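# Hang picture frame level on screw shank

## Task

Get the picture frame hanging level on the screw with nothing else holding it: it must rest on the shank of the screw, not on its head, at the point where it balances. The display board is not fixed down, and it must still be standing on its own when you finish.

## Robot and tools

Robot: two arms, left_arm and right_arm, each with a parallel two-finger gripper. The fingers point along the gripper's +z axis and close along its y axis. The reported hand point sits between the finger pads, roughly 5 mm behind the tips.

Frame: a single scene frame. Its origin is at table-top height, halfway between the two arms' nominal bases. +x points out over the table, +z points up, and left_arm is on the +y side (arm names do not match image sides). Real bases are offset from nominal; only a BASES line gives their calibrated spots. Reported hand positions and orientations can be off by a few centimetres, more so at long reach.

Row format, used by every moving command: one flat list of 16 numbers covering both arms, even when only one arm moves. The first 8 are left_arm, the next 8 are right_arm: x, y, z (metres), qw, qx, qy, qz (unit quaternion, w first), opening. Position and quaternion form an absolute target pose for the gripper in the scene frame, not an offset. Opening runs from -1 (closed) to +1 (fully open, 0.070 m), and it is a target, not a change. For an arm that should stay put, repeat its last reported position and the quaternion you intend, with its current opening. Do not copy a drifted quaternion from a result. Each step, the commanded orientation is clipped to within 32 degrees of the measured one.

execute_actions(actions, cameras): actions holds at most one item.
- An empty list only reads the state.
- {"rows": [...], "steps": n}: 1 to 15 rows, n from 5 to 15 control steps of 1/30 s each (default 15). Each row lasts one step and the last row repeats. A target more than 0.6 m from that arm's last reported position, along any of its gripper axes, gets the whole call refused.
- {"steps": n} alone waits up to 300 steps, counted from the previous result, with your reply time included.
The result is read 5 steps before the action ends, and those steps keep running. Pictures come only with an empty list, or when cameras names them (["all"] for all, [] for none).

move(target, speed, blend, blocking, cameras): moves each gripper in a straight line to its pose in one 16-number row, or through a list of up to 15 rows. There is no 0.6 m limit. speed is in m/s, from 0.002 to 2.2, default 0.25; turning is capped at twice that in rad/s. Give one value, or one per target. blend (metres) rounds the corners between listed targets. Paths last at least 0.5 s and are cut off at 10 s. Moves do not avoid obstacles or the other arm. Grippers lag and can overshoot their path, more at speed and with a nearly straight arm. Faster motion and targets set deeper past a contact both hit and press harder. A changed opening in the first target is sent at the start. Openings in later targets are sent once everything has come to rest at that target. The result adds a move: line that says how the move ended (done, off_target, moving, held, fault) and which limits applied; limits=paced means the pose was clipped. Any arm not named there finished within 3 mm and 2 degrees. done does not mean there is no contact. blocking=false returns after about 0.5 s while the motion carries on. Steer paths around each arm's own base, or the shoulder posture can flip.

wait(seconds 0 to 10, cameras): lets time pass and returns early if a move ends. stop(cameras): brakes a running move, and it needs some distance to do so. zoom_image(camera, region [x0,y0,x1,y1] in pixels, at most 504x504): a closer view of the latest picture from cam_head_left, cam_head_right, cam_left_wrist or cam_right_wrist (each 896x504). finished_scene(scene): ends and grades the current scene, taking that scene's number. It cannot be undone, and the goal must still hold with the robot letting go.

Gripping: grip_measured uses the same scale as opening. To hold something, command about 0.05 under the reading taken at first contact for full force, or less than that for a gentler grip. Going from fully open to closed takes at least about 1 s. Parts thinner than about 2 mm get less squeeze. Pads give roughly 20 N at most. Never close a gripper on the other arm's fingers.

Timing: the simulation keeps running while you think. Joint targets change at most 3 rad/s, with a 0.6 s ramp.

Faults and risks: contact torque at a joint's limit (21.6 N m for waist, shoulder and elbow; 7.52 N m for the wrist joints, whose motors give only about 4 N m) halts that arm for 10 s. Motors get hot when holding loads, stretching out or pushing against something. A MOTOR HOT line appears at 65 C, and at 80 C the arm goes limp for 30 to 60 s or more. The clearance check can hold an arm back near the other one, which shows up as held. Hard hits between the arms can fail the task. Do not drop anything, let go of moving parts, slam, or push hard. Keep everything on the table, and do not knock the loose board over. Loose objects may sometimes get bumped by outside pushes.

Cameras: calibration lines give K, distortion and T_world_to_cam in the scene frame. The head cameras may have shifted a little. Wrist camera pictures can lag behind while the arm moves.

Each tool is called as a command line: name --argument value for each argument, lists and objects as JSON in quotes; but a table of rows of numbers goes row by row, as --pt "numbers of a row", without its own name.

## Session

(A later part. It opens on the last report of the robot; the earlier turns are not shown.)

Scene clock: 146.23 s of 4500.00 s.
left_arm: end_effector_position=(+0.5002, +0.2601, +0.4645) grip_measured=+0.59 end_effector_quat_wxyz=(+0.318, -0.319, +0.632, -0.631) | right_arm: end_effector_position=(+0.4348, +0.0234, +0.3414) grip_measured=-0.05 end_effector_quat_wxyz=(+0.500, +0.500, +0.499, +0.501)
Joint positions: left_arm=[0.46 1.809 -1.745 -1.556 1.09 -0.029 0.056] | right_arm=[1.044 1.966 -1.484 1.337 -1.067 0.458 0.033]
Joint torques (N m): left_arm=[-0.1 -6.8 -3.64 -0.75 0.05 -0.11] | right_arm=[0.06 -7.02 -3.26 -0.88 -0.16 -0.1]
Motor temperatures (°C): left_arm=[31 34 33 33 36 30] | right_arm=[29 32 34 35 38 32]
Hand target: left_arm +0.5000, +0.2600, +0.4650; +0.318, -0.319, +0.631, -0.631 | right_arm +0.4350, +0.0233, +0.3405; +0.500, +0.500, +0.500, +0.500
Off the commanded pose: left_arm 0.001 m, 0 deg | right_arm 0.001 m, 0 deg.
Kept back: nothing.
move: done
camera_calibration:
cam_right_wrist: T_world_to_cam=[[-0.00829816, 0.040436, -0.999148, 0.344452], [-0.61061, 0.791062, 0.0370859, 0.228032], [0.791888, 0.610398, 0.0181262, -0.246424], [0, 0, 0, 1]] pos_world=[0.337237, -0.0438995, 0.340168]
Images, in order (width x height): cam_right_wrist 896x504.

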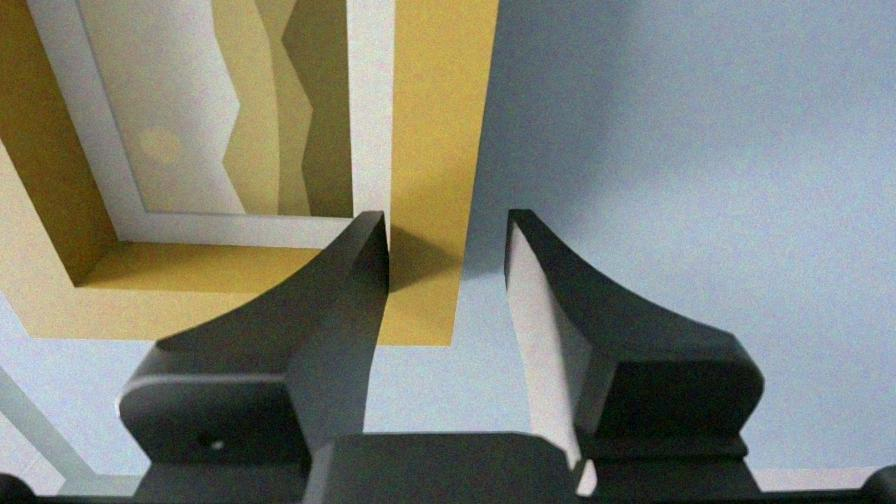

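move --pt "0.50 0.26 0.465 0.318 -0.319 0.631 -0.631 0.59 0.435 0.0233 0.3435 0.5 0.5 0.5 0.5 0.1" --speed 0.03 --cameras '["cam_right_wrist"]'

Scene clock: 147.37 s of 4500.00 s.
left_arm: end_effector_position=(+0.5002, +0.2601, +0.4645) grip_measured=+0.59 end_effector_quat_wxyz=(+0.318, -0.319, +0.632, -0.631) | right_arm: end_effector_position=(+0.4348, +0.0234, +0.3431) grip_measured=+0.10 end_effector_quat_wxyz=(+0.500, +0.500, +0.500, +0.500)
Joint positions: left_arm=[0.46 1.809 -1.745 -1.556 1.09 -0.029 0.056] | right_arm=[1.044 1.964 -1.489 1.343 -1.065 0.446 0.038]
Joint torques (N m): left_arm=[0.06 -7 -3.68 -0.71 0.06 -0.08] | right_arm=[0.83 -9.54 -4.53 -1.02 -0.23 -0.13]
Motor temperatures (°C): left_arm=[31 33 33 33 36 30] | right_arm=[29 32 34 35 38 32]
Hand target: left_arm +0.5000, +0.2600, +0.4650; +0.318, -0.319, +0.631, -0.631 | right_arm +0.4350, +0.0233, +0.3435; +0.500, +0.500, +0.500, +0.500
Off the commanded pose: left_arm 0.001 m, 0 deg | right_arm 0.000 m, 0 deg.
Kept back: nothing.
move: done
camera_calibration:
cam_right_wrist: T_world_to_cam=[[-0.01016, 0.037394, -0.999249, 0.346967], [-0.610095, 0.791518, 0.0358235, 0.228239], [0.792263, 0.610001, 0.014772, -0.245456], [0, 0, 0, 1]] pos_world=[0.337239, -0.0439011, 0.342156]
Images, in order (width x height): cam_right_wrist 896x504.

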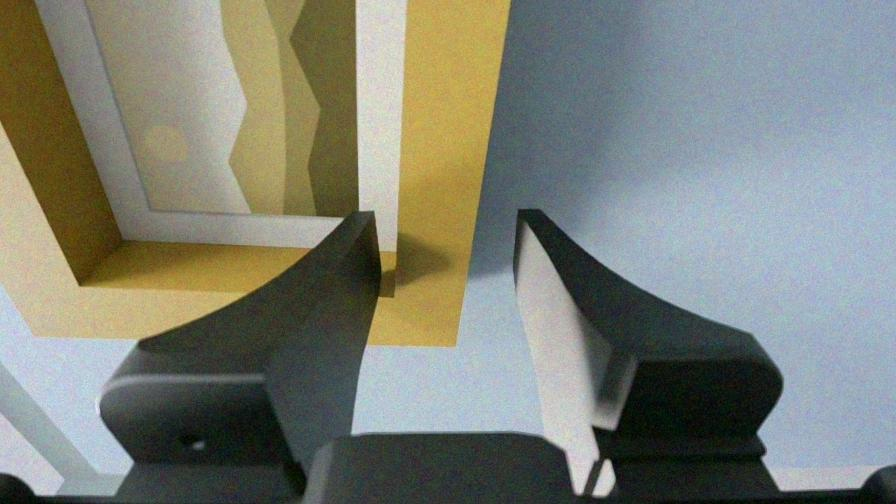

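move --pt "0.50 0.26 0.465 0.318 -0.319 0.631 -0.631 0.59 0.435 0.0233 0.3435 0.5 0.5 0.5 0.5 -0.02" --pt "0.50 0.26 0.465 0.318 -0.319 0.631 -0.631 0.59 0.435 0.0233 0.353 0.5 0.5 0.5 0.5 -0.02" --speed 0.02 --cameras '["cam_right_wrist"]'

move --pt "0.50 0.26 0.465 0.318 -0.319 0.631 -0.631 0.59 0.435 0.0233 0.3475 0.5 0.5 0.5 0.5 0.2" --speed 0.03 --cameras '["cam_right_wrist"]'

Scene clock: 149.40 s of 4500.00 s.
left_arm: end_effector_position=(+0.5002, +0.2601, +0.4645) grip_measured=+0.59 end_effector_quat_wxyz=(+0.318, -0.319, +0.632, -0.631) | right_arm: end_effector_position=(+0.4349, +0.0235, +0.3529) grip_measured=-0.02 end_effector_quat_wxyz=(+0.500, +0.500, +0.500, +0.500)
Joint positions: left_arm=[0.46 1.809 -1.745 -1.556 1.09 -0.029 0.056] | right_arm=[1.044 1.954 -1.514 1.362 -1.057 0.408 0.034]
Joint torques (N m): left_arm=[0.15 -6.86 -3.57 -0.69 0.05 -0.09] | right_arm=[0.37 -9.03 -4.17 -1.06 -0.23 0.03]
Motor temperatures (°C): left_arm=[31 33 33 33 36 30] | right_arm=[29 32 34 35 38 32]
Hand target: left_arm +0.5000, +0.2600, +0.4650; +0.318, -0.319, +0.631, -0.631 | right_arm +0.4350, +0.0233, +0.3530; +0.500, +0.500, +0.500, +0.500
Off the commanded pose: left_arm 0.001 m, 0 deg | right_arm 0.000 m, 0 deg.
Kept back: nothing.
move: done
camera_calibration:
cam_right_wrist: T_world_to_cam=[[-0.010099, 0.0383051, -0.999215, 0.356767], [-0.610606, 0.791093, 0.036498, 0.227784], [0.79187, 0.610495, 0.0154001, -0.245808], [0, 0, 0, 1]] pos_world=[0.337337, -0.0437996, 0.351959]
Images, in order (width x height): cam_right_wrist 896x504.

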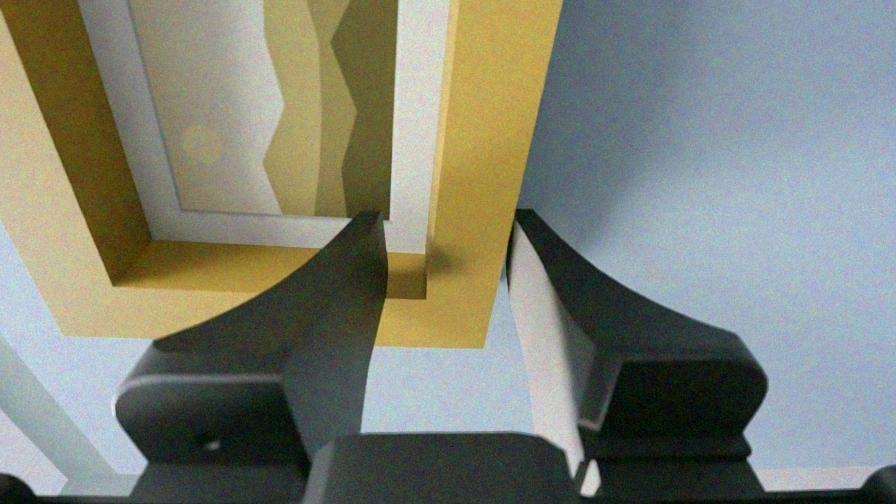

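Scene clock: 150.10 s of 4500.00 s.
left_arm: end_effector_position=(+0.5002, +0.2601, +0.4645) grip_measured=+0.59 end_effector_quat_wxyz=(+0.318, -0.319, +0.632, -0.631) | right_arm: end_effector_position=(+0.4348, +0.0235, +0.3474) grip_measured=+0.20 end_effector_quat_wxyz=(+0.500, +0.500, +0.500, +0.500)
Joint positions: left_arm=[0.46 1.809 -1.745 -1.556 1.09 -0.029 0.056] | right_arm=[1.044 1.959 -1.5 1.351 -1.061 0.429 0.042]
Joint torques (N m): left_arm=[0.25 -7.01 -3.44 -0.72 0.03 -0.06] | right_arm=[0.13 -7.71 -3.58 -1.09 -0.47 0.04]
Motor temperatures (°C): left_arm=[31 33 33 33 36 30] | right_arm=[29 32 34 35 38 32]
Hand target: left_arm +0.5000, +0.2600, +0.4650; +0.318, -0.319, +0.631, -0.631 | right_arm +0.4350, +0.0233, +0.3475; +0.500, +0.500, +0.500, +0.500
Off the commanded pose: left_arm 0.001 m, 0 deg | right_arm 0.000 m, 0 deg.
Kept back: nothing.
move: done
camera_calibration:
cam_right_wrist: T_world_to_cam=[[-0.0104115, 0.0385735, -0.999202, 0.351483], [-0.610596, 0.791082, 0.0369015, 0.227776], [0.791874, 0.610492, 0.0153165, -0.245618], [0, 0, 0, 1]] pos_world=[0.337237, -0.0437996, 0.346559]
Images, in order (width x height): cam_right_wrist 896x504.

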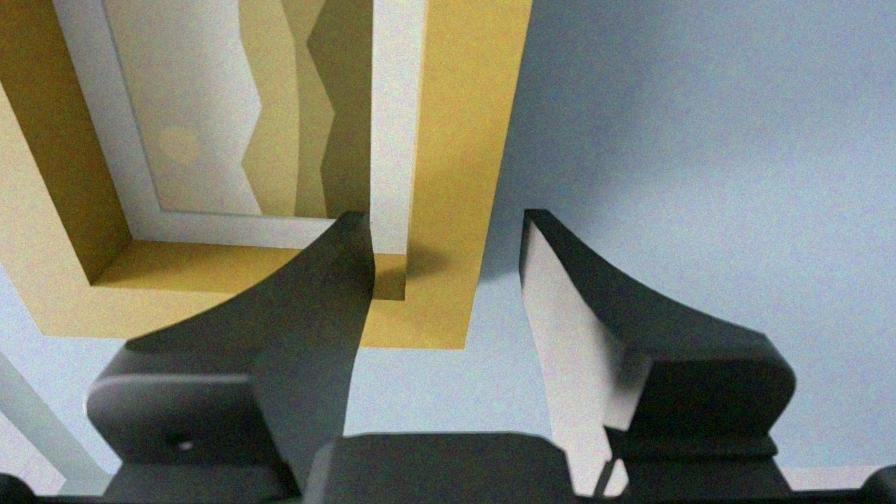

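move --pt "0.50 0.26 0.465 0.318 -0.319 0.631 -0.631 0.59 0.435 0.0233 0.3520 0.5 0.5 0.5 0.5 -0.02" --pt "0.50 0.26 0.465 0.318 -0.319 0.631 -0.631 0.59 0.435 0.0233 0.3585 0.5 0.5 0.5 0.5 -0.02" --speed 0.02 --cameras '["cam_right_wrist"]'

move --pt "0.50 0.26 0.465 0.318 -0.319 0.631 -0.631 0.59 0.435 0.0233 0.3515 0.5 0.5 0.5 0.5 0.2" --speed 0.03 --cameras '["cam_right_wrist"]'

Scene clock: 151.63 s of 4500.00 s.
left_arm: end_effector_position=(+0.5002, +0.2601, +0.4645) grip_measured=+0.59 end_effector_quat_wxyz=(+0.318, -0.319, +0.632, -0.631) | right_arm: end_effector_position=(+0.4349, +0.0234, +0.3578) grip_measured=-0.02 end_effector_quat_wxyz=(+0.500, +0.500, +0.500, +0.499)
Joint positions: left_arm=[0.46 1.809 -1.745 -1.556 1.09 -0.029 0.056] | right_arm=[1.044 1.95 -1.528 1.374 -1.054 0.386 0.034]
Joint torques (N m): left_arm=[0.13 -6.84 -3.61 -0.68 0.03 -0.06] | right_arm=[-0.37 -10.48 -5 -1.75 -0.46 -0.24]
Motor temperatures (°C): left_arm=[31 33 33 33 36 30] | right_arm=[29 32 34 35 38 32]
Hand target: left_arm +0.5000, +0.2600, +0.4650; +0.318, -0.319, +0.631, -0.631 | right_arm +0.4350, +0.0233, +0.3585; +0.500, +0.500, +0.500, +0.500
Off the commanded pose: left_arm 0.001 m, 0 deg | right_arm 0.001 m, 0 deg.
Kept back: nothing.
move: done
camera_calibration:
cam_right_wrist: T_world_to_cam=[[-0.0113975, 0.0384721, -0.999195, 0.362202], [-0.609813, 0.79166, 0.0374373, 0.227045], [0.792463, 0.609749, 0.0144378, -0.245634], [0, 0, 0, 1]] pos_world=[0.337239, -0.0439015, 0.356957]
Images, in order (width x height): cam_right_wrist 896x504.

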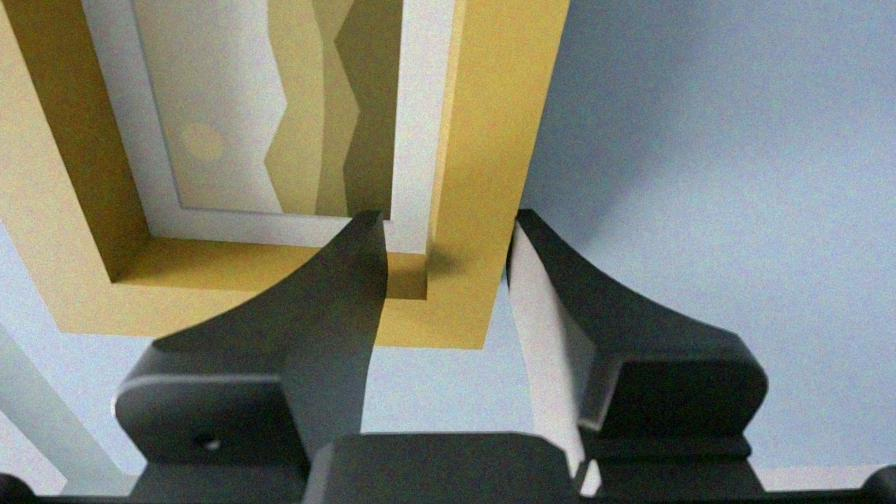

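Scene clock: 152.33 s of 4500.00 s.
left_arm: end_effector_position=(+0.5002, +0.2601, +0.4645) grip_measured=+0.59 end_effector_quat_wxyz=(+0.318, -0.319, +0.632, -0.631) | right_arm: end_effector_position=(+0.4348, +0.0235, +0.3518) grip_measured=+0.20 end_effector_quat_wxyz=(+0.500, +0.500, +0.500, +0.501)
Joint positions: left_arm=[0.46 1.809 -1.745 -1.556 1.09 -0.029 0.056] | right_arm=[1.044 1.955 -1.51 1.358 -1.058 0.414 0.042]
Joint torques (N m): left_arm=[0.21 -7.05 -3.66 -0.7 0.04 -0.08] | right_arm=[-0.46 -7.58 -3.58 -1.03 -0.44 0.01]
Motor temperatures (°C): left_arm=[31 33 33 33 36 30] | right_arm=[29 32 34 35 38 32]
Hand target: left_arm +0.5000, +0.2600, +0.4650; +0.318, -0.319, +0.631, -0.631 | right_arm +0.4350, +0.0233, +0.3515; +0.500, +0.500, +0.500, +0.500
Off the commanded pose: left_arm 0.001 m, 0 deg | right_arm 0.000 m, 0 deg.
Kept back: nothing.
move: done
camera_calibration:
cam_right_wrist: T_world_to_cam=[[-0.00964965, 0.039367, -0.999178, 0.355453], [-0.61102, 0.790747, 0.0370559, 0.227694], [0.791556, 0.610876, 0.0164236, -0.245946], [0, 0, 0, 1]] pos_world=[0.337236, -0.0437985, 0.350763]
Images, in order (width x height): cam_right_wrist 896x504.

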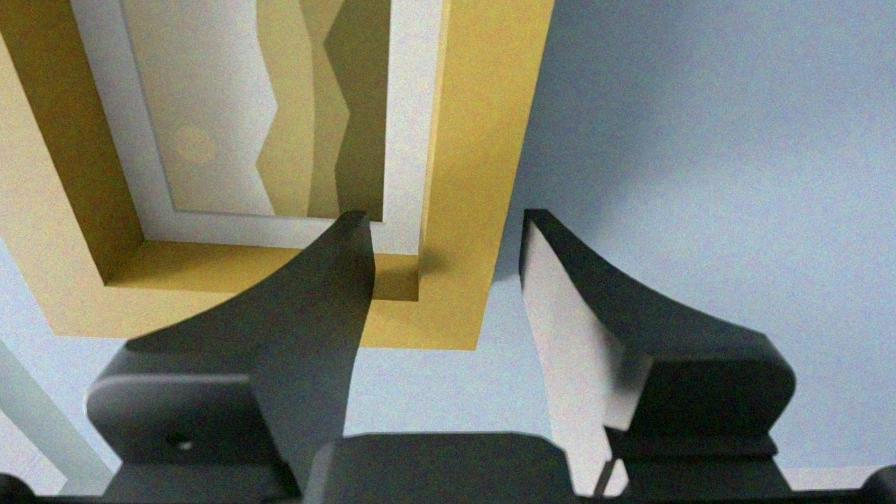

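move --pt "0.50 0.26 0.465 0.318 -0.319 0.631 -0.631 0.59 0.39 0.0233 0.3515 0.5 0.5 0.5 0.5 0.2" --pt "0.50 0.26 0.465 0.318 -0.319 0.631 -0.631 0.59 0.385 0.04 0.31 0.5 0.5 0.5 0.5 -0.9" --pt "0.50 0.26 0.465 0.318 -0.319 0.631 -0.631 0.59 0.428 0.04 0.305 0.5 0.5 0.5 0.5 -0.9" --speed 0.1 --cameras '["cam_right_wrist"]'

move --pt "0.50 0.26 0.465 0.318 -0.319 0.631 -0.631 0.59 0.428 0.04 0.325 0.5 0.5 0.5 0.5 -0.9" --speed 0.03 --cameras '["cam_right_wrist"]'

Scene clock: 157.33 s of 4500.00 s.
left_arm: end_effector_position=(+0.5002, +0.2601, +0.4645) grip_measured=+0.59 end_effector_quat_wxyz=(+0.318, -0.319, +0.632, -0.631) | right_arm: end_effector_position=(+0.4284, +0.0401, +0.3049) grip_measured=-0.90 end_effector_quat_wxyz=(+0.500, +0.500, +0.500, +0.500)
Joint positions: left_arm=[0.46 1.809 -1.745 -1.556 1.09 -0.029 0.056] | right_arm=[1.08 2.049 -1.468 1.308 -1.122 0.554 0.004]
Joint torques (N m): left_arm=[0.36 -6.71 -3.45 -0.7 0.03 -0.07] | right_arm=[0.67 -9.46 -3.37 -0.89 -0.56 -0.16]
Motor temperatures (°C): left_arm=[31 33 33 33 36 30] | right_arm=[29 32 34 35 38 32]
Hand target: left_arm +0.5000, +0.2600, +0.4650; +0.318, -0.319, +0.631, -0.631 | right_arm +0.4280, +0.0400, +0.3050; +0.500, +0.500, +0.500, +0.500
Off the commanded pose: left_arm 0.001 m, 0 deg | right_arm 0.000 m, 0 deg.
Kept back: nothing.
move: done
camera_calibration:
cam_right_wrist: T_world_to_cam=[[-0.00996618, 0.0386419, -0.999203, 0.308062], [-0.610547, 0.79113, 0.0366848, 0.21228], [0.791918, 0.610426, 0.0157081, -0.250228], [0, 0, 0, 1]] pos_world=[0.330837, -0.0270997, 0.30396]
Images, in order (width x height): cam_right_wrist 896x504.

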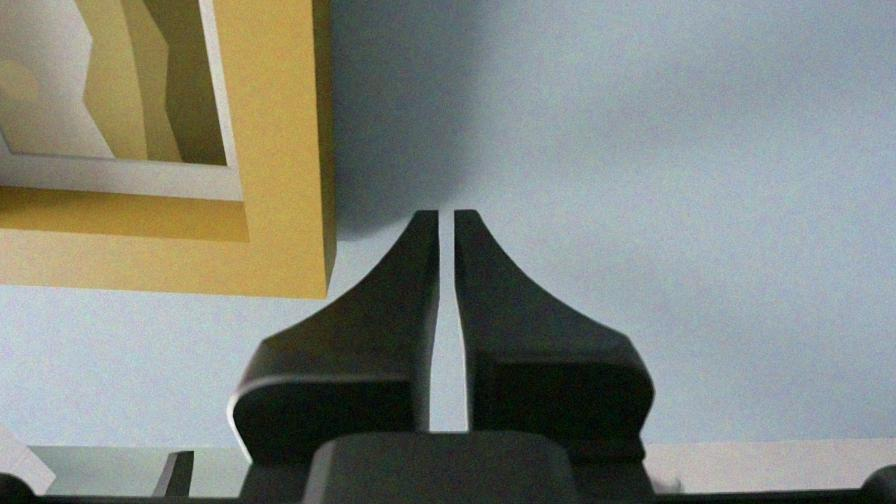

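Scene clock: 158.23 s of 4500.00 s.
left_arm: end_effector_position=(+0.5002, +0.2601, +0.4645) grip_measured=+0.59 end_effector_quat_wxyz=(+0.318, -0.319, +0.632, -0.631) | right_arm: end_effector_position=(+0.4280, +0.0400, +0.3253) grip_measured=-0.90 end_effector_quat_wxyz=(+0.500, +0.500, +0.500, +0.500)
Joint positions: left_arm=[0.46 1.809 -1.745 -1.556 1.09 -0.029 0.056] | right_arm=[1.081 2.022 -1.508 1.341 -1.107 0.481 0.004]
Joint torques (N m): left_arm=[0.18 -6.91 -3.57 -0.68 0.01 -0.03] | right_arm=[0.72 -8.95 -3.93 -1.02 -0.31 0.15]
Motor temperatures (°C): left_arm=[31 33 33 33 36 30] | right_arm=[29 32 34 35 38 32]
Hand target: left_arm +0.5000, +0.2600, +0.4650; +0.318, -0.319, +0.631, -0.631 | right_arm +0.4280, +0.0400, +0.3250; +0.500, +0.500, +0.500, +0.500
Off the commanded pose: left_arm 0.001 m, 0 deg | right_arm 0.000 m, 0 deg.
Kept back: nothing.
move: done
camera_calibration:
cam_right_wrist: T_world_to_cam=[[-0.00960575, 0.0385193, -0.999212, 0.328231], [-0.610052, 0.791526, 0.0363777, 0.211399], [0.792303, 0.609921, 0.0158956, -0.250311], [0, 0, 0, 1]] pos_world=[0.330439, -0.0273011, 0.32426]
Images, in order (width x height): cam_right_wrist 896x504.

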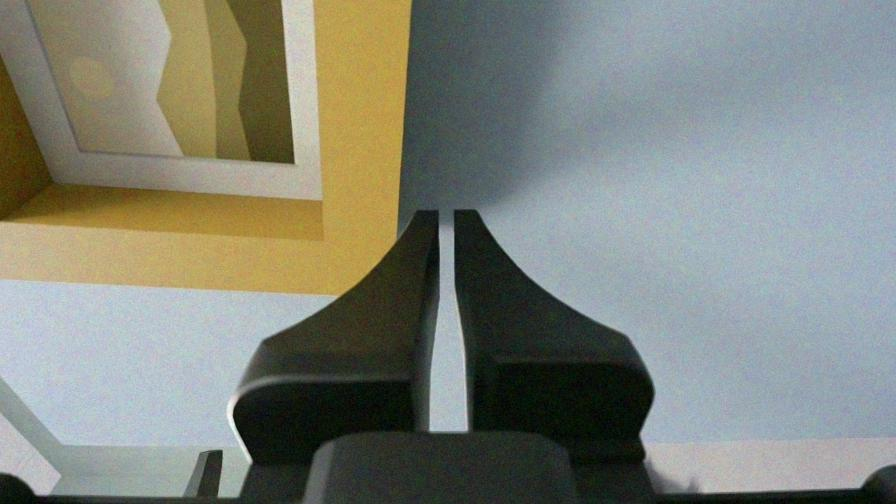

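move --pt "0.50 0.26 0.465 0.318 -0.319 0.631 -0.631 0.59 0.428 0.04 0.336 0.5 0.5 0.5 0.5 -0.9" --speed 0.02 --cameras '["cam_right_wrist","cam_head_right"]'

move --pt "0.50 0.26 0.465 0.318 -0.319 0.631 -0.631 0.59 0.428 0.04 0.324 0.5 0.5 0.5 0.5 -0.9" --speed 0.03 --cameras '["cam_right_wrist","cam_head_right"]'

Scene clock: 159.40 s of 4500.00 s.
left_arm: end_effector_position=(+0.5002, +0.2601, +0.4645) grip_measured=+0.59 end_effector_quat_wxyz=(+0.318, -0.319, +0.632, -0.631) | right_arm: end_effector_position=(+0.4280, +0.0400, +0.3361) grip_measured=-0.90 end_effector_quat_wxyz=(+0.500, +0.500, +0.500, +0.500)
Joint positions: left_arm=[0.46 1.809 -1.745 -1.556 1.09 -0.029 0.056] | right_arm=[1.081 2.009 -1.533 1.359 -1.099 0.44 0.003]
Joint torques (N m): left_arm=[0.41 -6.95 -3.62 -0.69 0.02 -0.06] | right_arm=[-0.92 -9.97 -4.38 -1.23 -0.59 0.03]
Motor temperatures (°C): left_arm=[31 33 33 33 36 30] | right_arm=[29 32 34 35 38 32]
Hand target: left_arm +0.5000, +0.2600, +0.4650; +0.318, -0.319, +0.631, -0.631 | right_arm +0.4280, +0.0400, +0.3360; +0.500, +0.500, +0.500, +0.500
Off the commanded pose: left_arm 0.001 m, 0 deg | right_arm 0.000 m, 0 deg.
Kept back: nothing.
move: done
camera_calibration:
cam_right_wrist: T_world_to_cam=[[-0.00934597, 0.0379702, -0.999235, 0.339024], [-0.61017, 0.791462, 0.035782, 0.211159], [0.792215, 0.610038, 0.0157713, -0.250471], [0, 0, 0, 1]] pos_world=[0.330439, -0.0272009, 0.33516]
Images, in order (width x height): cam_head_right 896x504, cam_right_wrist 896x504.

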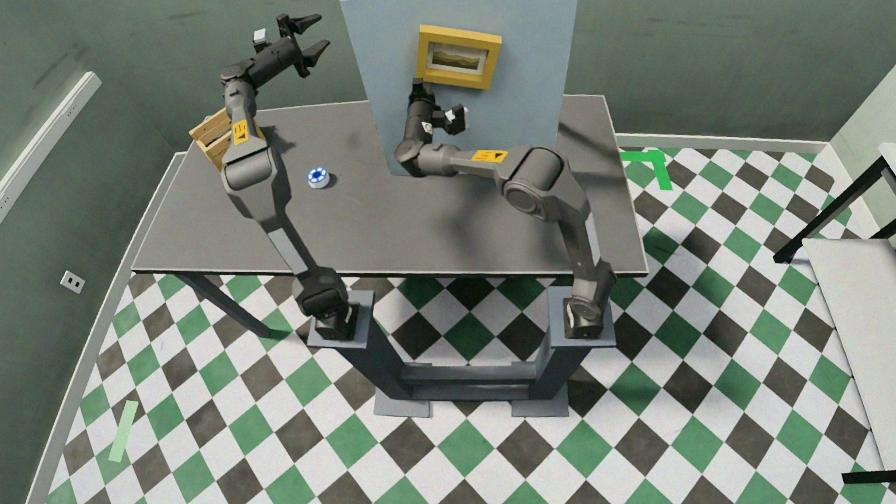

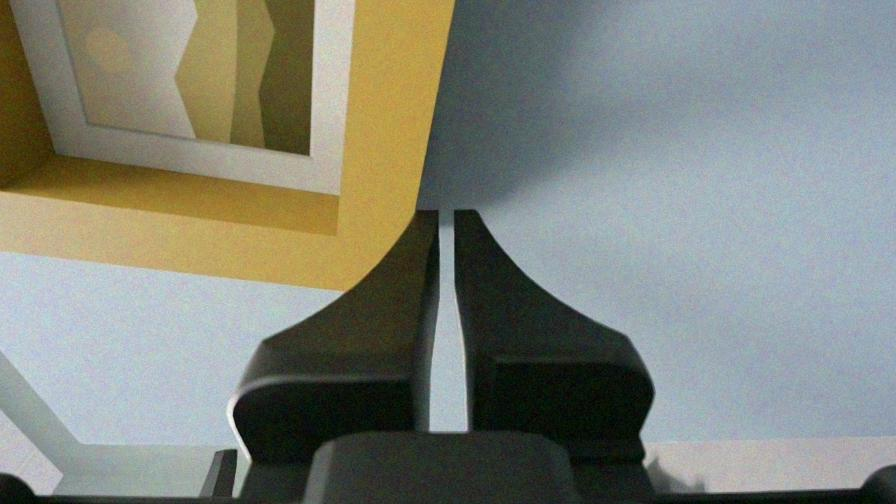

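Scene clock: 160.10 s of 4500.00 s.
left_arm: end_effector_position=(+0.5002, +0.2601, +0.4645) grip_measured=+0.59 end_effector_quat_wxyz=(+0.318, -0.319, +0.632, -0.631) | right_arm: end_effector_position=(+0.4280, +0.0400, +0.3240) grip_measured=-0.90 end_effector_quat_wxyz=(+0.500, +0.500, +0.500, +0.500)
Joint positions: left_arm=[0.46 1.809 -1.745 -1.556 1.09 -0.029 0.056] | right_arm=[1.081 2.023 -1.505 1.339 -1.108 0.486 0.004]
Joint torques (N m): left_arm=[0.38 -6.9 -3.58 -0.68 0 -0.01] | right_arm=[0.01 -8.4 -3.67 -1.04 -0.46 -0.13]
Motor temperatures (°C): left_arm=[31 33 33 33 36 30] | right_arm=[29 32 34 35 38 32]
Hand target: left_arm +0.5000, +0.2600, +0.4650; +0.318, -0.319, +0.631, -0.631 | right_arm +0.4280, +0.0400, +0.3240; +0.500, +0.500, +0.500, +0.500
Off the commanded pose: left_arm 0.001 m, 0 deg | right_arm 0.000 m, 0 deg.
Kept back: nothing.
move: done
camera_calibration:
cam_right_wrist: T_world_to_cam=[[-0.0097604, 0.0389023, -0.999195, 0.326989], [-0.610158, 0.791426, 0.0367732, 0.21135], [0.792219, 0.610026, 0.0160119, -0.250297], [0, 0, 0, 1]] pos_world=[0.330438, -0.0273007, 0.322961]
Images, in order (width x height): cam_head_right 896x504, cam_right_wrist 896x504.

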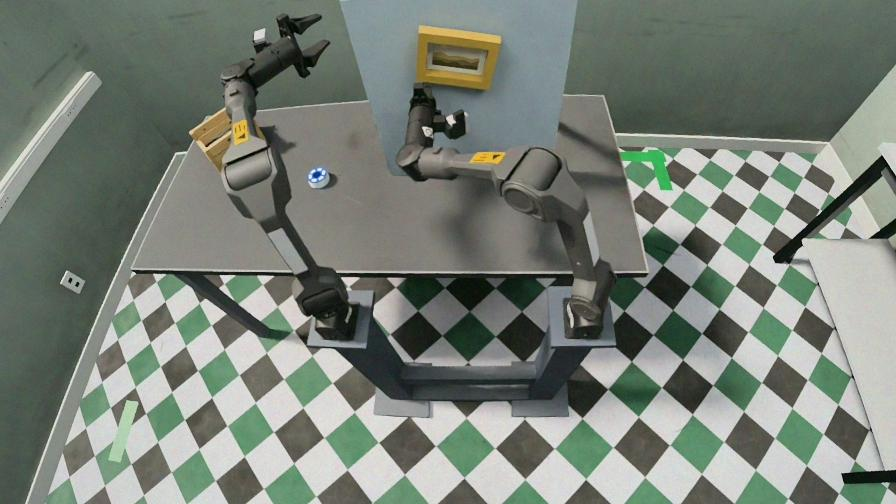

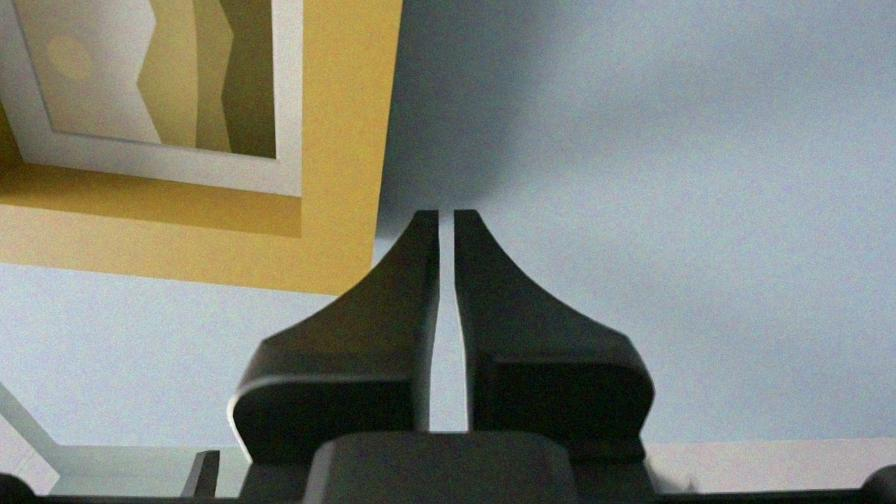

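zoom_image --camera "cam_head_right" --region '[400, 0, 510, 110]'

Scaled by 4.582 from the camera's 896x504 image, which has a finer 1280x720 frame.

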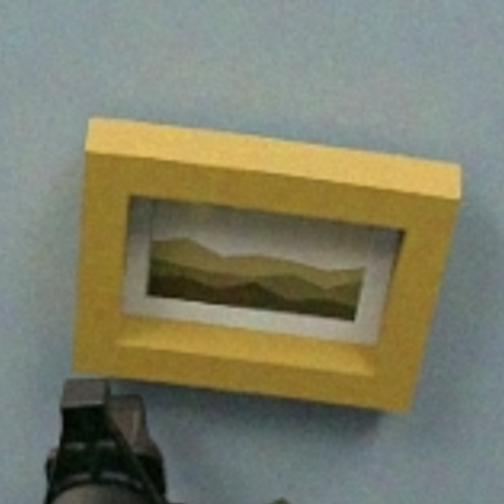

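move --pt "0.50 0.26 0.465 0.318 -0.319 0.631 -0.631 0.59 0.428 0.04 0.342 0.5 0.5 0.5 0.5 -0.9" --speed 0.03 --cameras '["cam_right_wrist","cam_head_right"]'

zoom_image --camera "cam_head_right" --region '[400, 0, 510, 110]'

move --pt "0.50 0.26 0.465 0.318 -0.319 0.631 -0.631 0.59 0.428 0.04 0.318 0.5 0.5 0.5 0.5 -0.9" --speed 0.03 --cameras '["cam_right_wrist","cam_head_right"]'

zoom_image --camera "cam_head_right" --region '[400, 0, 510, 110]'

Scene clock: 161.70 s of 4500.00 s.
left_arm: end_effector_position=(+0.5002, +0.2601, +0.4645) grip_measured=+0.59 end_effector_quat_wxyz=(+0.318, -0.319, +0.632, -0.631) | right_arm: end_effector_position=(+0.4280, +0.0401, +0.3421) grip_measured=-0.90 end_effector_quat_wxyz=(+0.500, +0.500, +0.500, +0.500)
Joint positions: left_arm=[0.46 1.809 -1.745 -1.556 1.09 -0.029 0.056] | right_arm=[1.081 2.003 -1.548 1.37 -1.094 0.417 0.003]
Joint torques (N m): left_arm=[0.41 -6.94 -3.52 -0.68 0.02 -0.04] | right_arm=[-0.84 -9.45 -4.1 -1.18 -0.54 0.16]
Motor temperatures (°C): left_arm=[31 33 33 33 36 30] | right_arm=[29 32 34 35 38 32]
Hand target: left_arm +0.5000, +0.2600, +0.4650; +0.318, -0.319, +0.631, -0.631 | right_arm +0.4280, +0.0400, +0.3420; +0.500, +0.500, +0.500, +0.500
Off the commanded pose: left_arm 0.001 m, 0 deg | right_arm 0.000 m, 0 deg.
Kept back: nothing.
move: done
camera_calibration:
cam_right_wrist: T_world_to_cam=[[-0.00986433, 0.0383427, -0.999216, 0.345194], [-0.610328, 0.791312, 0.03639, 0.210785], [0.792087, 0.610209, 0.0155959, -0.250458], [0, 0, 0, 1]] pos_world=[0.330438, -0.0272004, 0.341159]
Images, in order (width x height): cam_head_right 896x504, cam_right_wrist 896x504.

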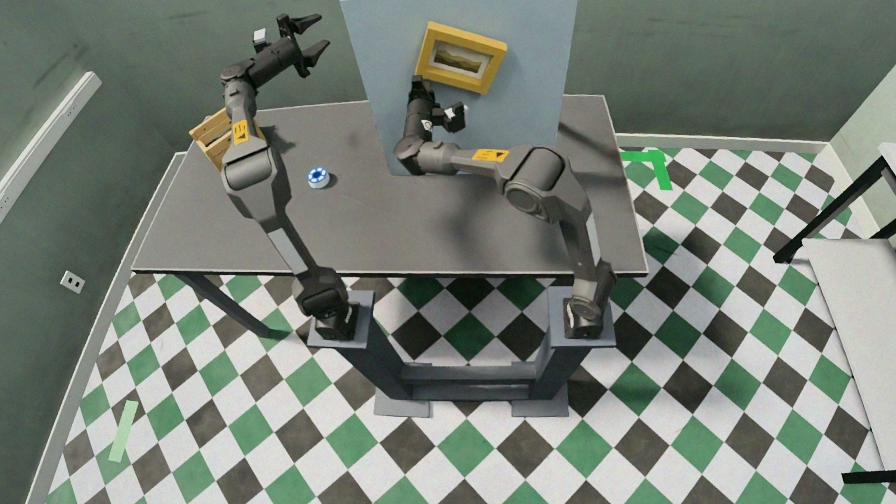

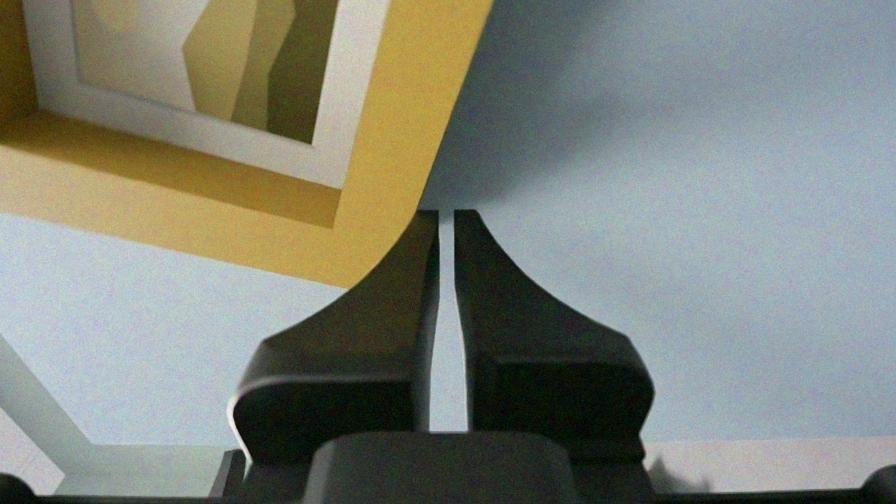

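Scaled by 4.582 from the camera's 896x504 image, which has a finer 1280x720 frame.

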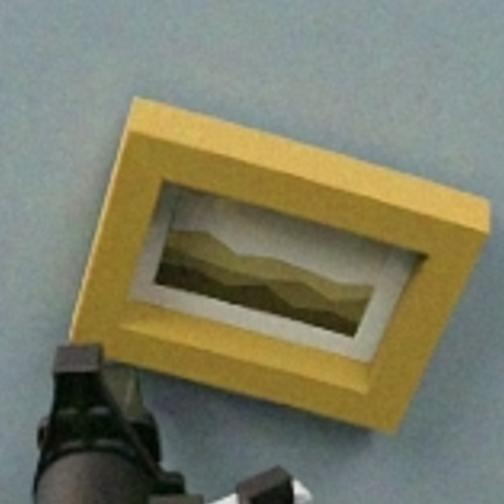

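Scene clock: 162.73 s of 4500.00 s.
left_arm: end_effector_position=(+0.5002, +0.2601, +0.4645) grip_measured=+0.59 end_effector_quat_wxyz=(+0.318, -0.319, +0.632, -0.631) | right_arm: end_effector_position=(+0.4280, +0.0401, +0.3178) grip_measured=-0.90 end_effector_quat_wxyz=(+0.500, +0.500, +0.500, +0.500)
Joint positions: left_arm=[0.46 1.809 -1.745 -1.556 1.09 -0.029 0.056] | right_arm=[1.081 2.031 -1.492 1.329 -1.112 0.508 0.004]
Joint torques (N m): left_arm=[0.45 -7.09 -3.58 -0.71 -0.02 -0.07] | right_arm=[0.36 -8.68 -3.77 -1.02 -0.49 -0.18]
Motor temperatures (°C): left_arm=[31 33 33 33 36 30] | right_arm=[29 32 34 35 38 32]
Hand target: left_arm +0.5000, +0.2600, +0.4650; +0.318, -0.319, +0.631, -0.631 | right_arm +0.4280, +0.0400, +0.3180; +0.500, +0.500, +0.500, +0.500
Off the commanded pose: left_arm 0.001 m, 0 deg | right_arm 0.000 m, 0 deg.
Kept back: nothing.
move: done
camera_calibration:
cam_right_wrist: T_world_to_cam=[[-0.0103584, 0.0388532, -0.999191, 0.321083], [-0.610488, 0.791157, 0.0370927, 0.211494], [0.791958, 0.610378, 0.0155243, -0.250009], [0, 0, 0, 1]] pos_world=[0.330437, -0.0271998, 0.31686]
Images, in order (width x height): cam_head_right 896x504, cam_right_wrist 896x504.

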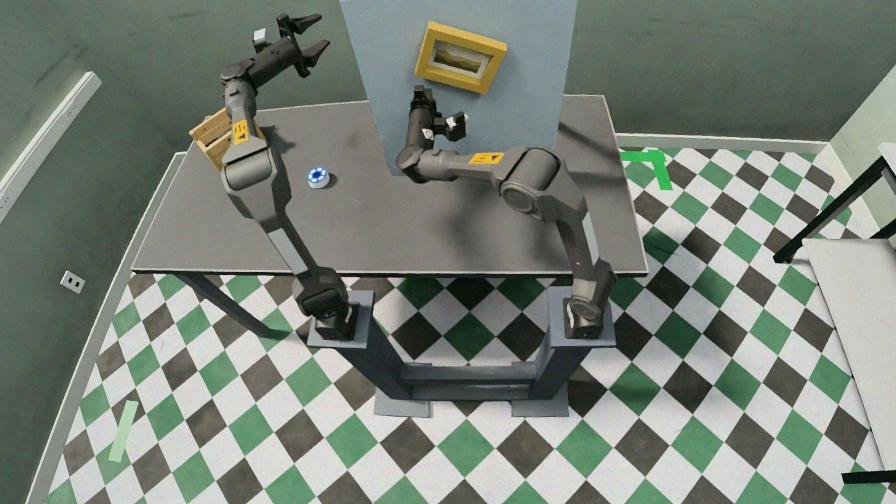

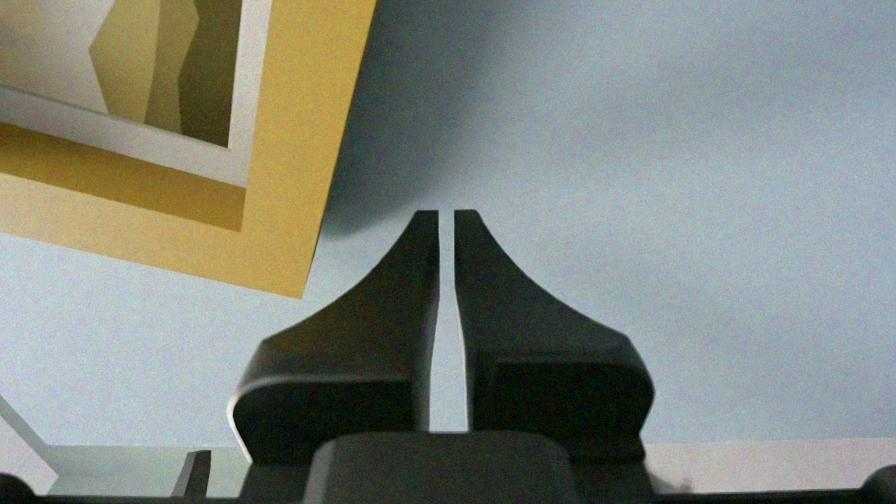

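Scaled by 4.582 from the camera's 896x504 image, which has a finer 1280x720 frame.

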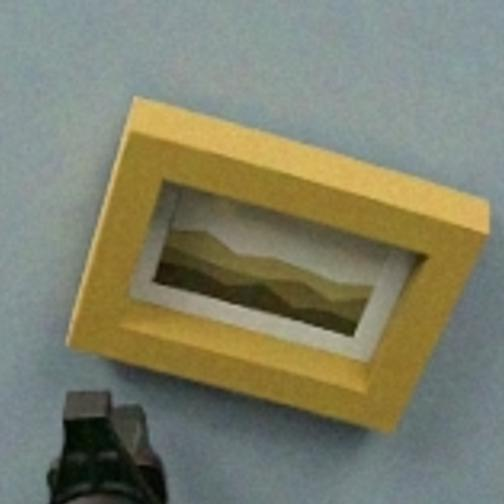

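move --pt "0.50 0.26 0.465 0.318 -0.319 0.631 -0.631 0.59 0.428 0.04 0.351 0.5 0.5 0.5 0.5 -0.9" --speed 0.04 --cameras '["cam_right_wrist","cam_head_right","cam_left_wrist"]'

zoom_image --camera "cam_head_right" --region '[400, 0, 510, 110]'

move --pt "0.50 0.26 0.465 0.318 -0.319 0.631 -0.631 0.59 0.428 0.04 0.325 0.5 0.5 0.5 0.5 -0.9" --speed 0.04 --cameras '["cam_right_wrist","cam_head_right"]'

zoom_image --camera "cam_head_right" --region '[400, 0, 510, 110]'

Scene clock: 165.67 s of 4500.00 s.
left_arm: end_effector_position=(+0.5002, +0.2601, +0.4645) grip_measured=+0.59 end_effector_quat_wxyz=(+0.318, -0.319, +0.632, -0.631) | right_arm: end_effector_position=(+0.4280, +0.0400, +0.3515) grip_measured=-0.90 end_effector_quat_wxyz=(+0.500, +0.500, +0.500, +0.500)
Joint positions: left_arm=[0.46 1.809 -1.745 -1.556 1.09 -0.029 0.056] | right_arm=[1.081 1.994 -1.571 1.387 -1.088 0.381 0.004]
Joint torques (N m): left_arm=[0.29 -7.07 -3.5 -0.69 0 -0.03] | right_arm=[-0.41 -8.88 -3.86 -1.16 -0.43 0.18]
Motor temperatures (°C): left_arm=[31 33 33 33 36 30] | right_arm=[29 32 34 35 38 32]
Hand target: left_arm +0.5000, +0.2600, +0.4650; +0.318, -0.319, +0.631, -0.631 | right_arm +0.4280, +0.0400, +0.3510; +0.500, +0.500, +0.500, +0.500
Off the commanded pose: left_arm 0.001 m, 0 deg | right_arm 0.001 m, 0 deg.
Kept back: nothing.
move: done
camera_calibration:
cam_left_wrist: T_world_to_cam=[[0.0143875, -0.022553, 0.999642, -0.462086], [-0.942589, -0.333902, 0.00603313, 0.556055], [0.333646, -0.942338, -0.0260622, 0.212034], [0, 0, 0, 1]] pos_world=[0.460035, 0.375054, 0.464091]
cam_right_wrist: T_world_to_cam=[[-0.00972672, 0.0391772, -0.999185, 0.35446], [-0.610446, 0.791195, 0.0369646, 0.210359], [0.791998, 0.610308, 0.0162198, -0.250729], [0, 0, 0, 1]] pos_world=[0.330438, -0.0272999, 0.350462]
Images, in order (width x height): cam_head_right 896x504, cam_left_wrist 896x504, cam_right_wrist 896x504.

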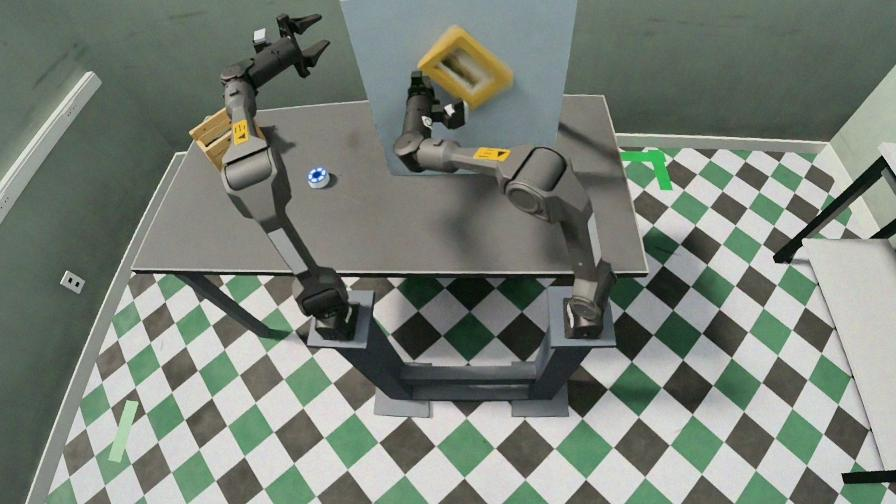

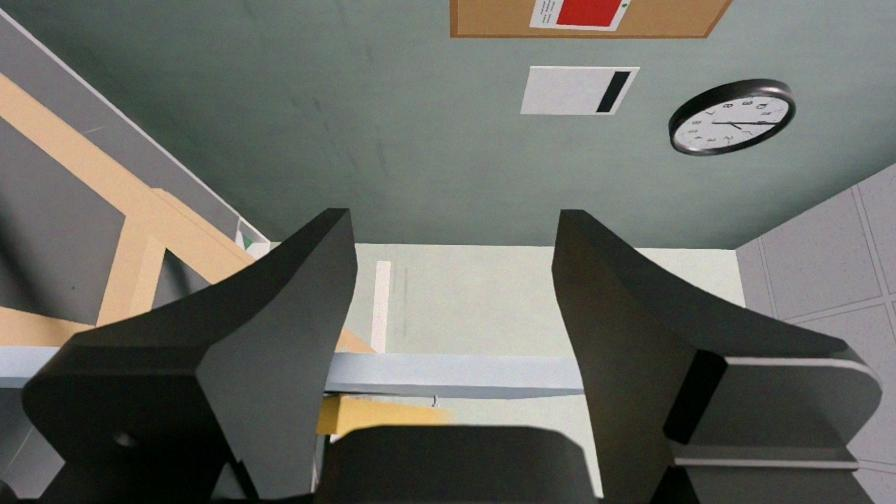

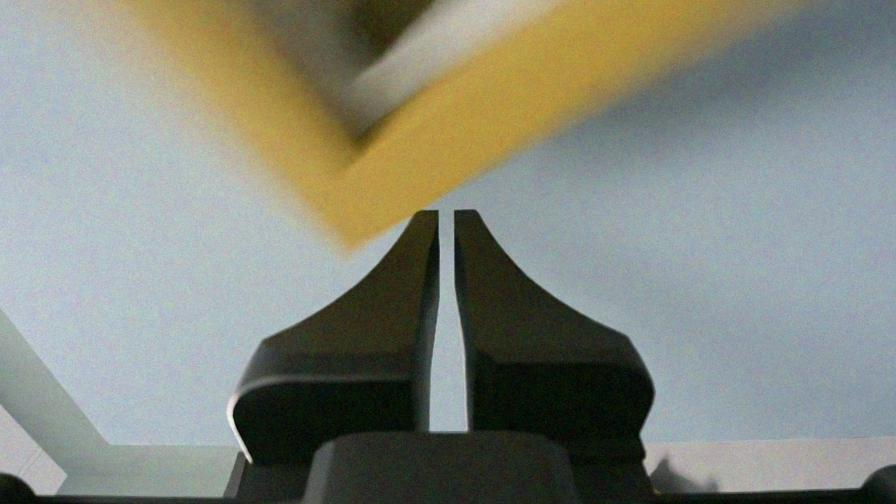

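Scaled by 4.582 from the camera's 896x504 image, which has a finer 1280x720 frame.

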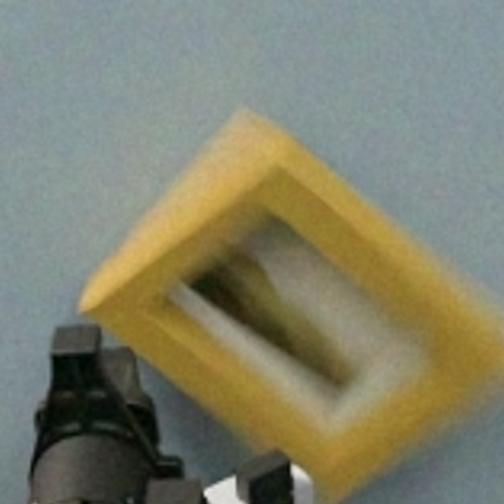

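Scene clock: 166.53 s of 4500.00 s.
left_arm: end_effector_position=(+0.5002, +0.2601, +0.4645) grip_measured=+0.59 end_effector_quat_wxyz=(+0.318, -0.319, +0.632, -0.631) | right_arm: end_effector_position=(+0.4280, +0.0399, +0.3248) grip_measured=-0.90 end_effector_quat_wxyz=(+0.500, +0.500, +0.500, +0.500)
Joint positions: left_arm=[0.46 1.809 -1.745 -1.556 1.09 -0.029 0.056] | right_arm=[1.081 2.022 -1.507 1.341 -1.107 0.483 0.004]
Joint torques (N m): left_arm=[0.47 -6.92 -3.56 -0.7 -0.02 -0.01] | right_arm=[-0.47 -8.95 -3.95 -1.02 -0.47 -0.22]
Motor temperatures (°C): left_arm=[31 33 33 33 36 30] | right_arm=[29 32 34 35 38 32]
Hand target: left_arm +0.5000, +0.2600, +0.4650; +0.318, -0.319, +0.631, -0.631 | right_arm +0.4280, +0.0400, +0.3250; +0.500, +0.500, +0.500, +0.500
Off the commanded pose: left_arm 0.001 m, 0 deg | right_arm 0.000 m, 0 deg.
Kept back: nothing.
move: done
camera_calibration:
cam_right_wrist: T_world_to_cam=[[-0.0101204, 0.0388921, -0.999192, 0.327904], [-0.610146, 0.791426, 0.036985, 0.211187], [0.792225, 0.610027, 0.0157203, -0.250138], [0, 0, 0, 1]] pos_world=[0.330338, -0.0273007, 0.32376]
Images, in order (width x height): cam_head_right 896x504, cam_right_wrist 896x504.

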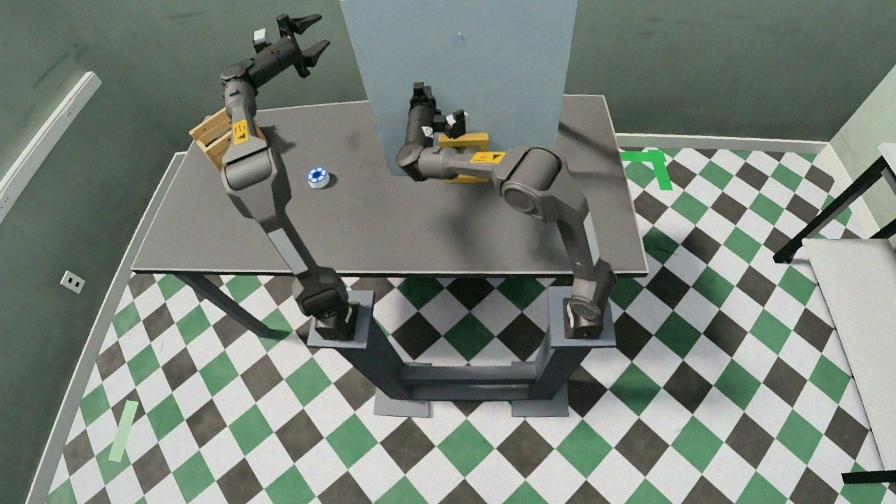

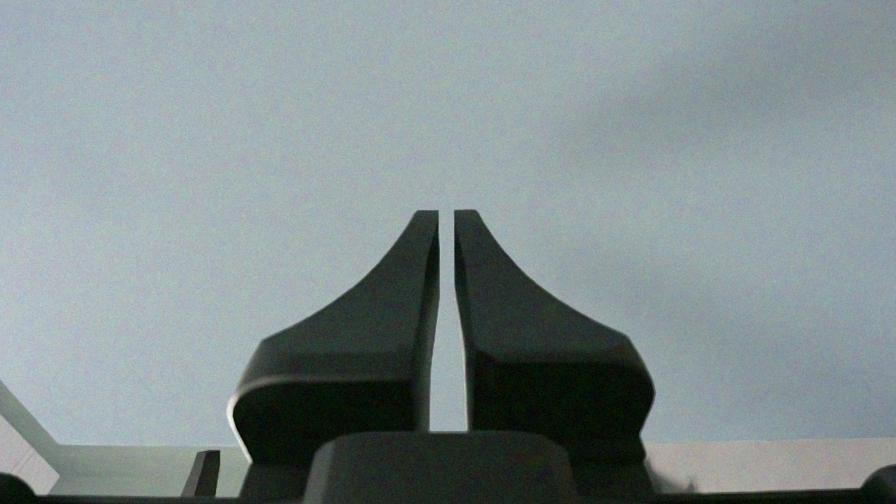

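Scaled by 4.582 from the camera's 896x504 image, which has a finer 1280x720 frame.

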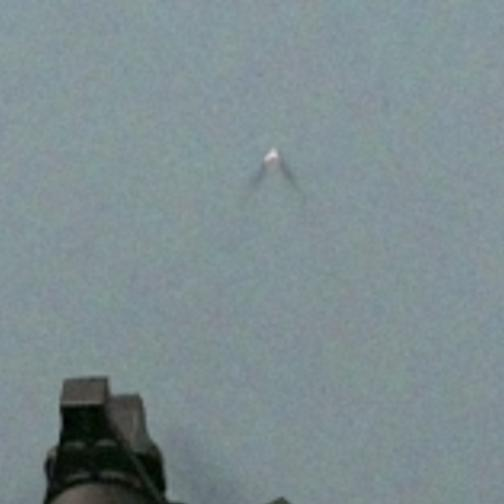

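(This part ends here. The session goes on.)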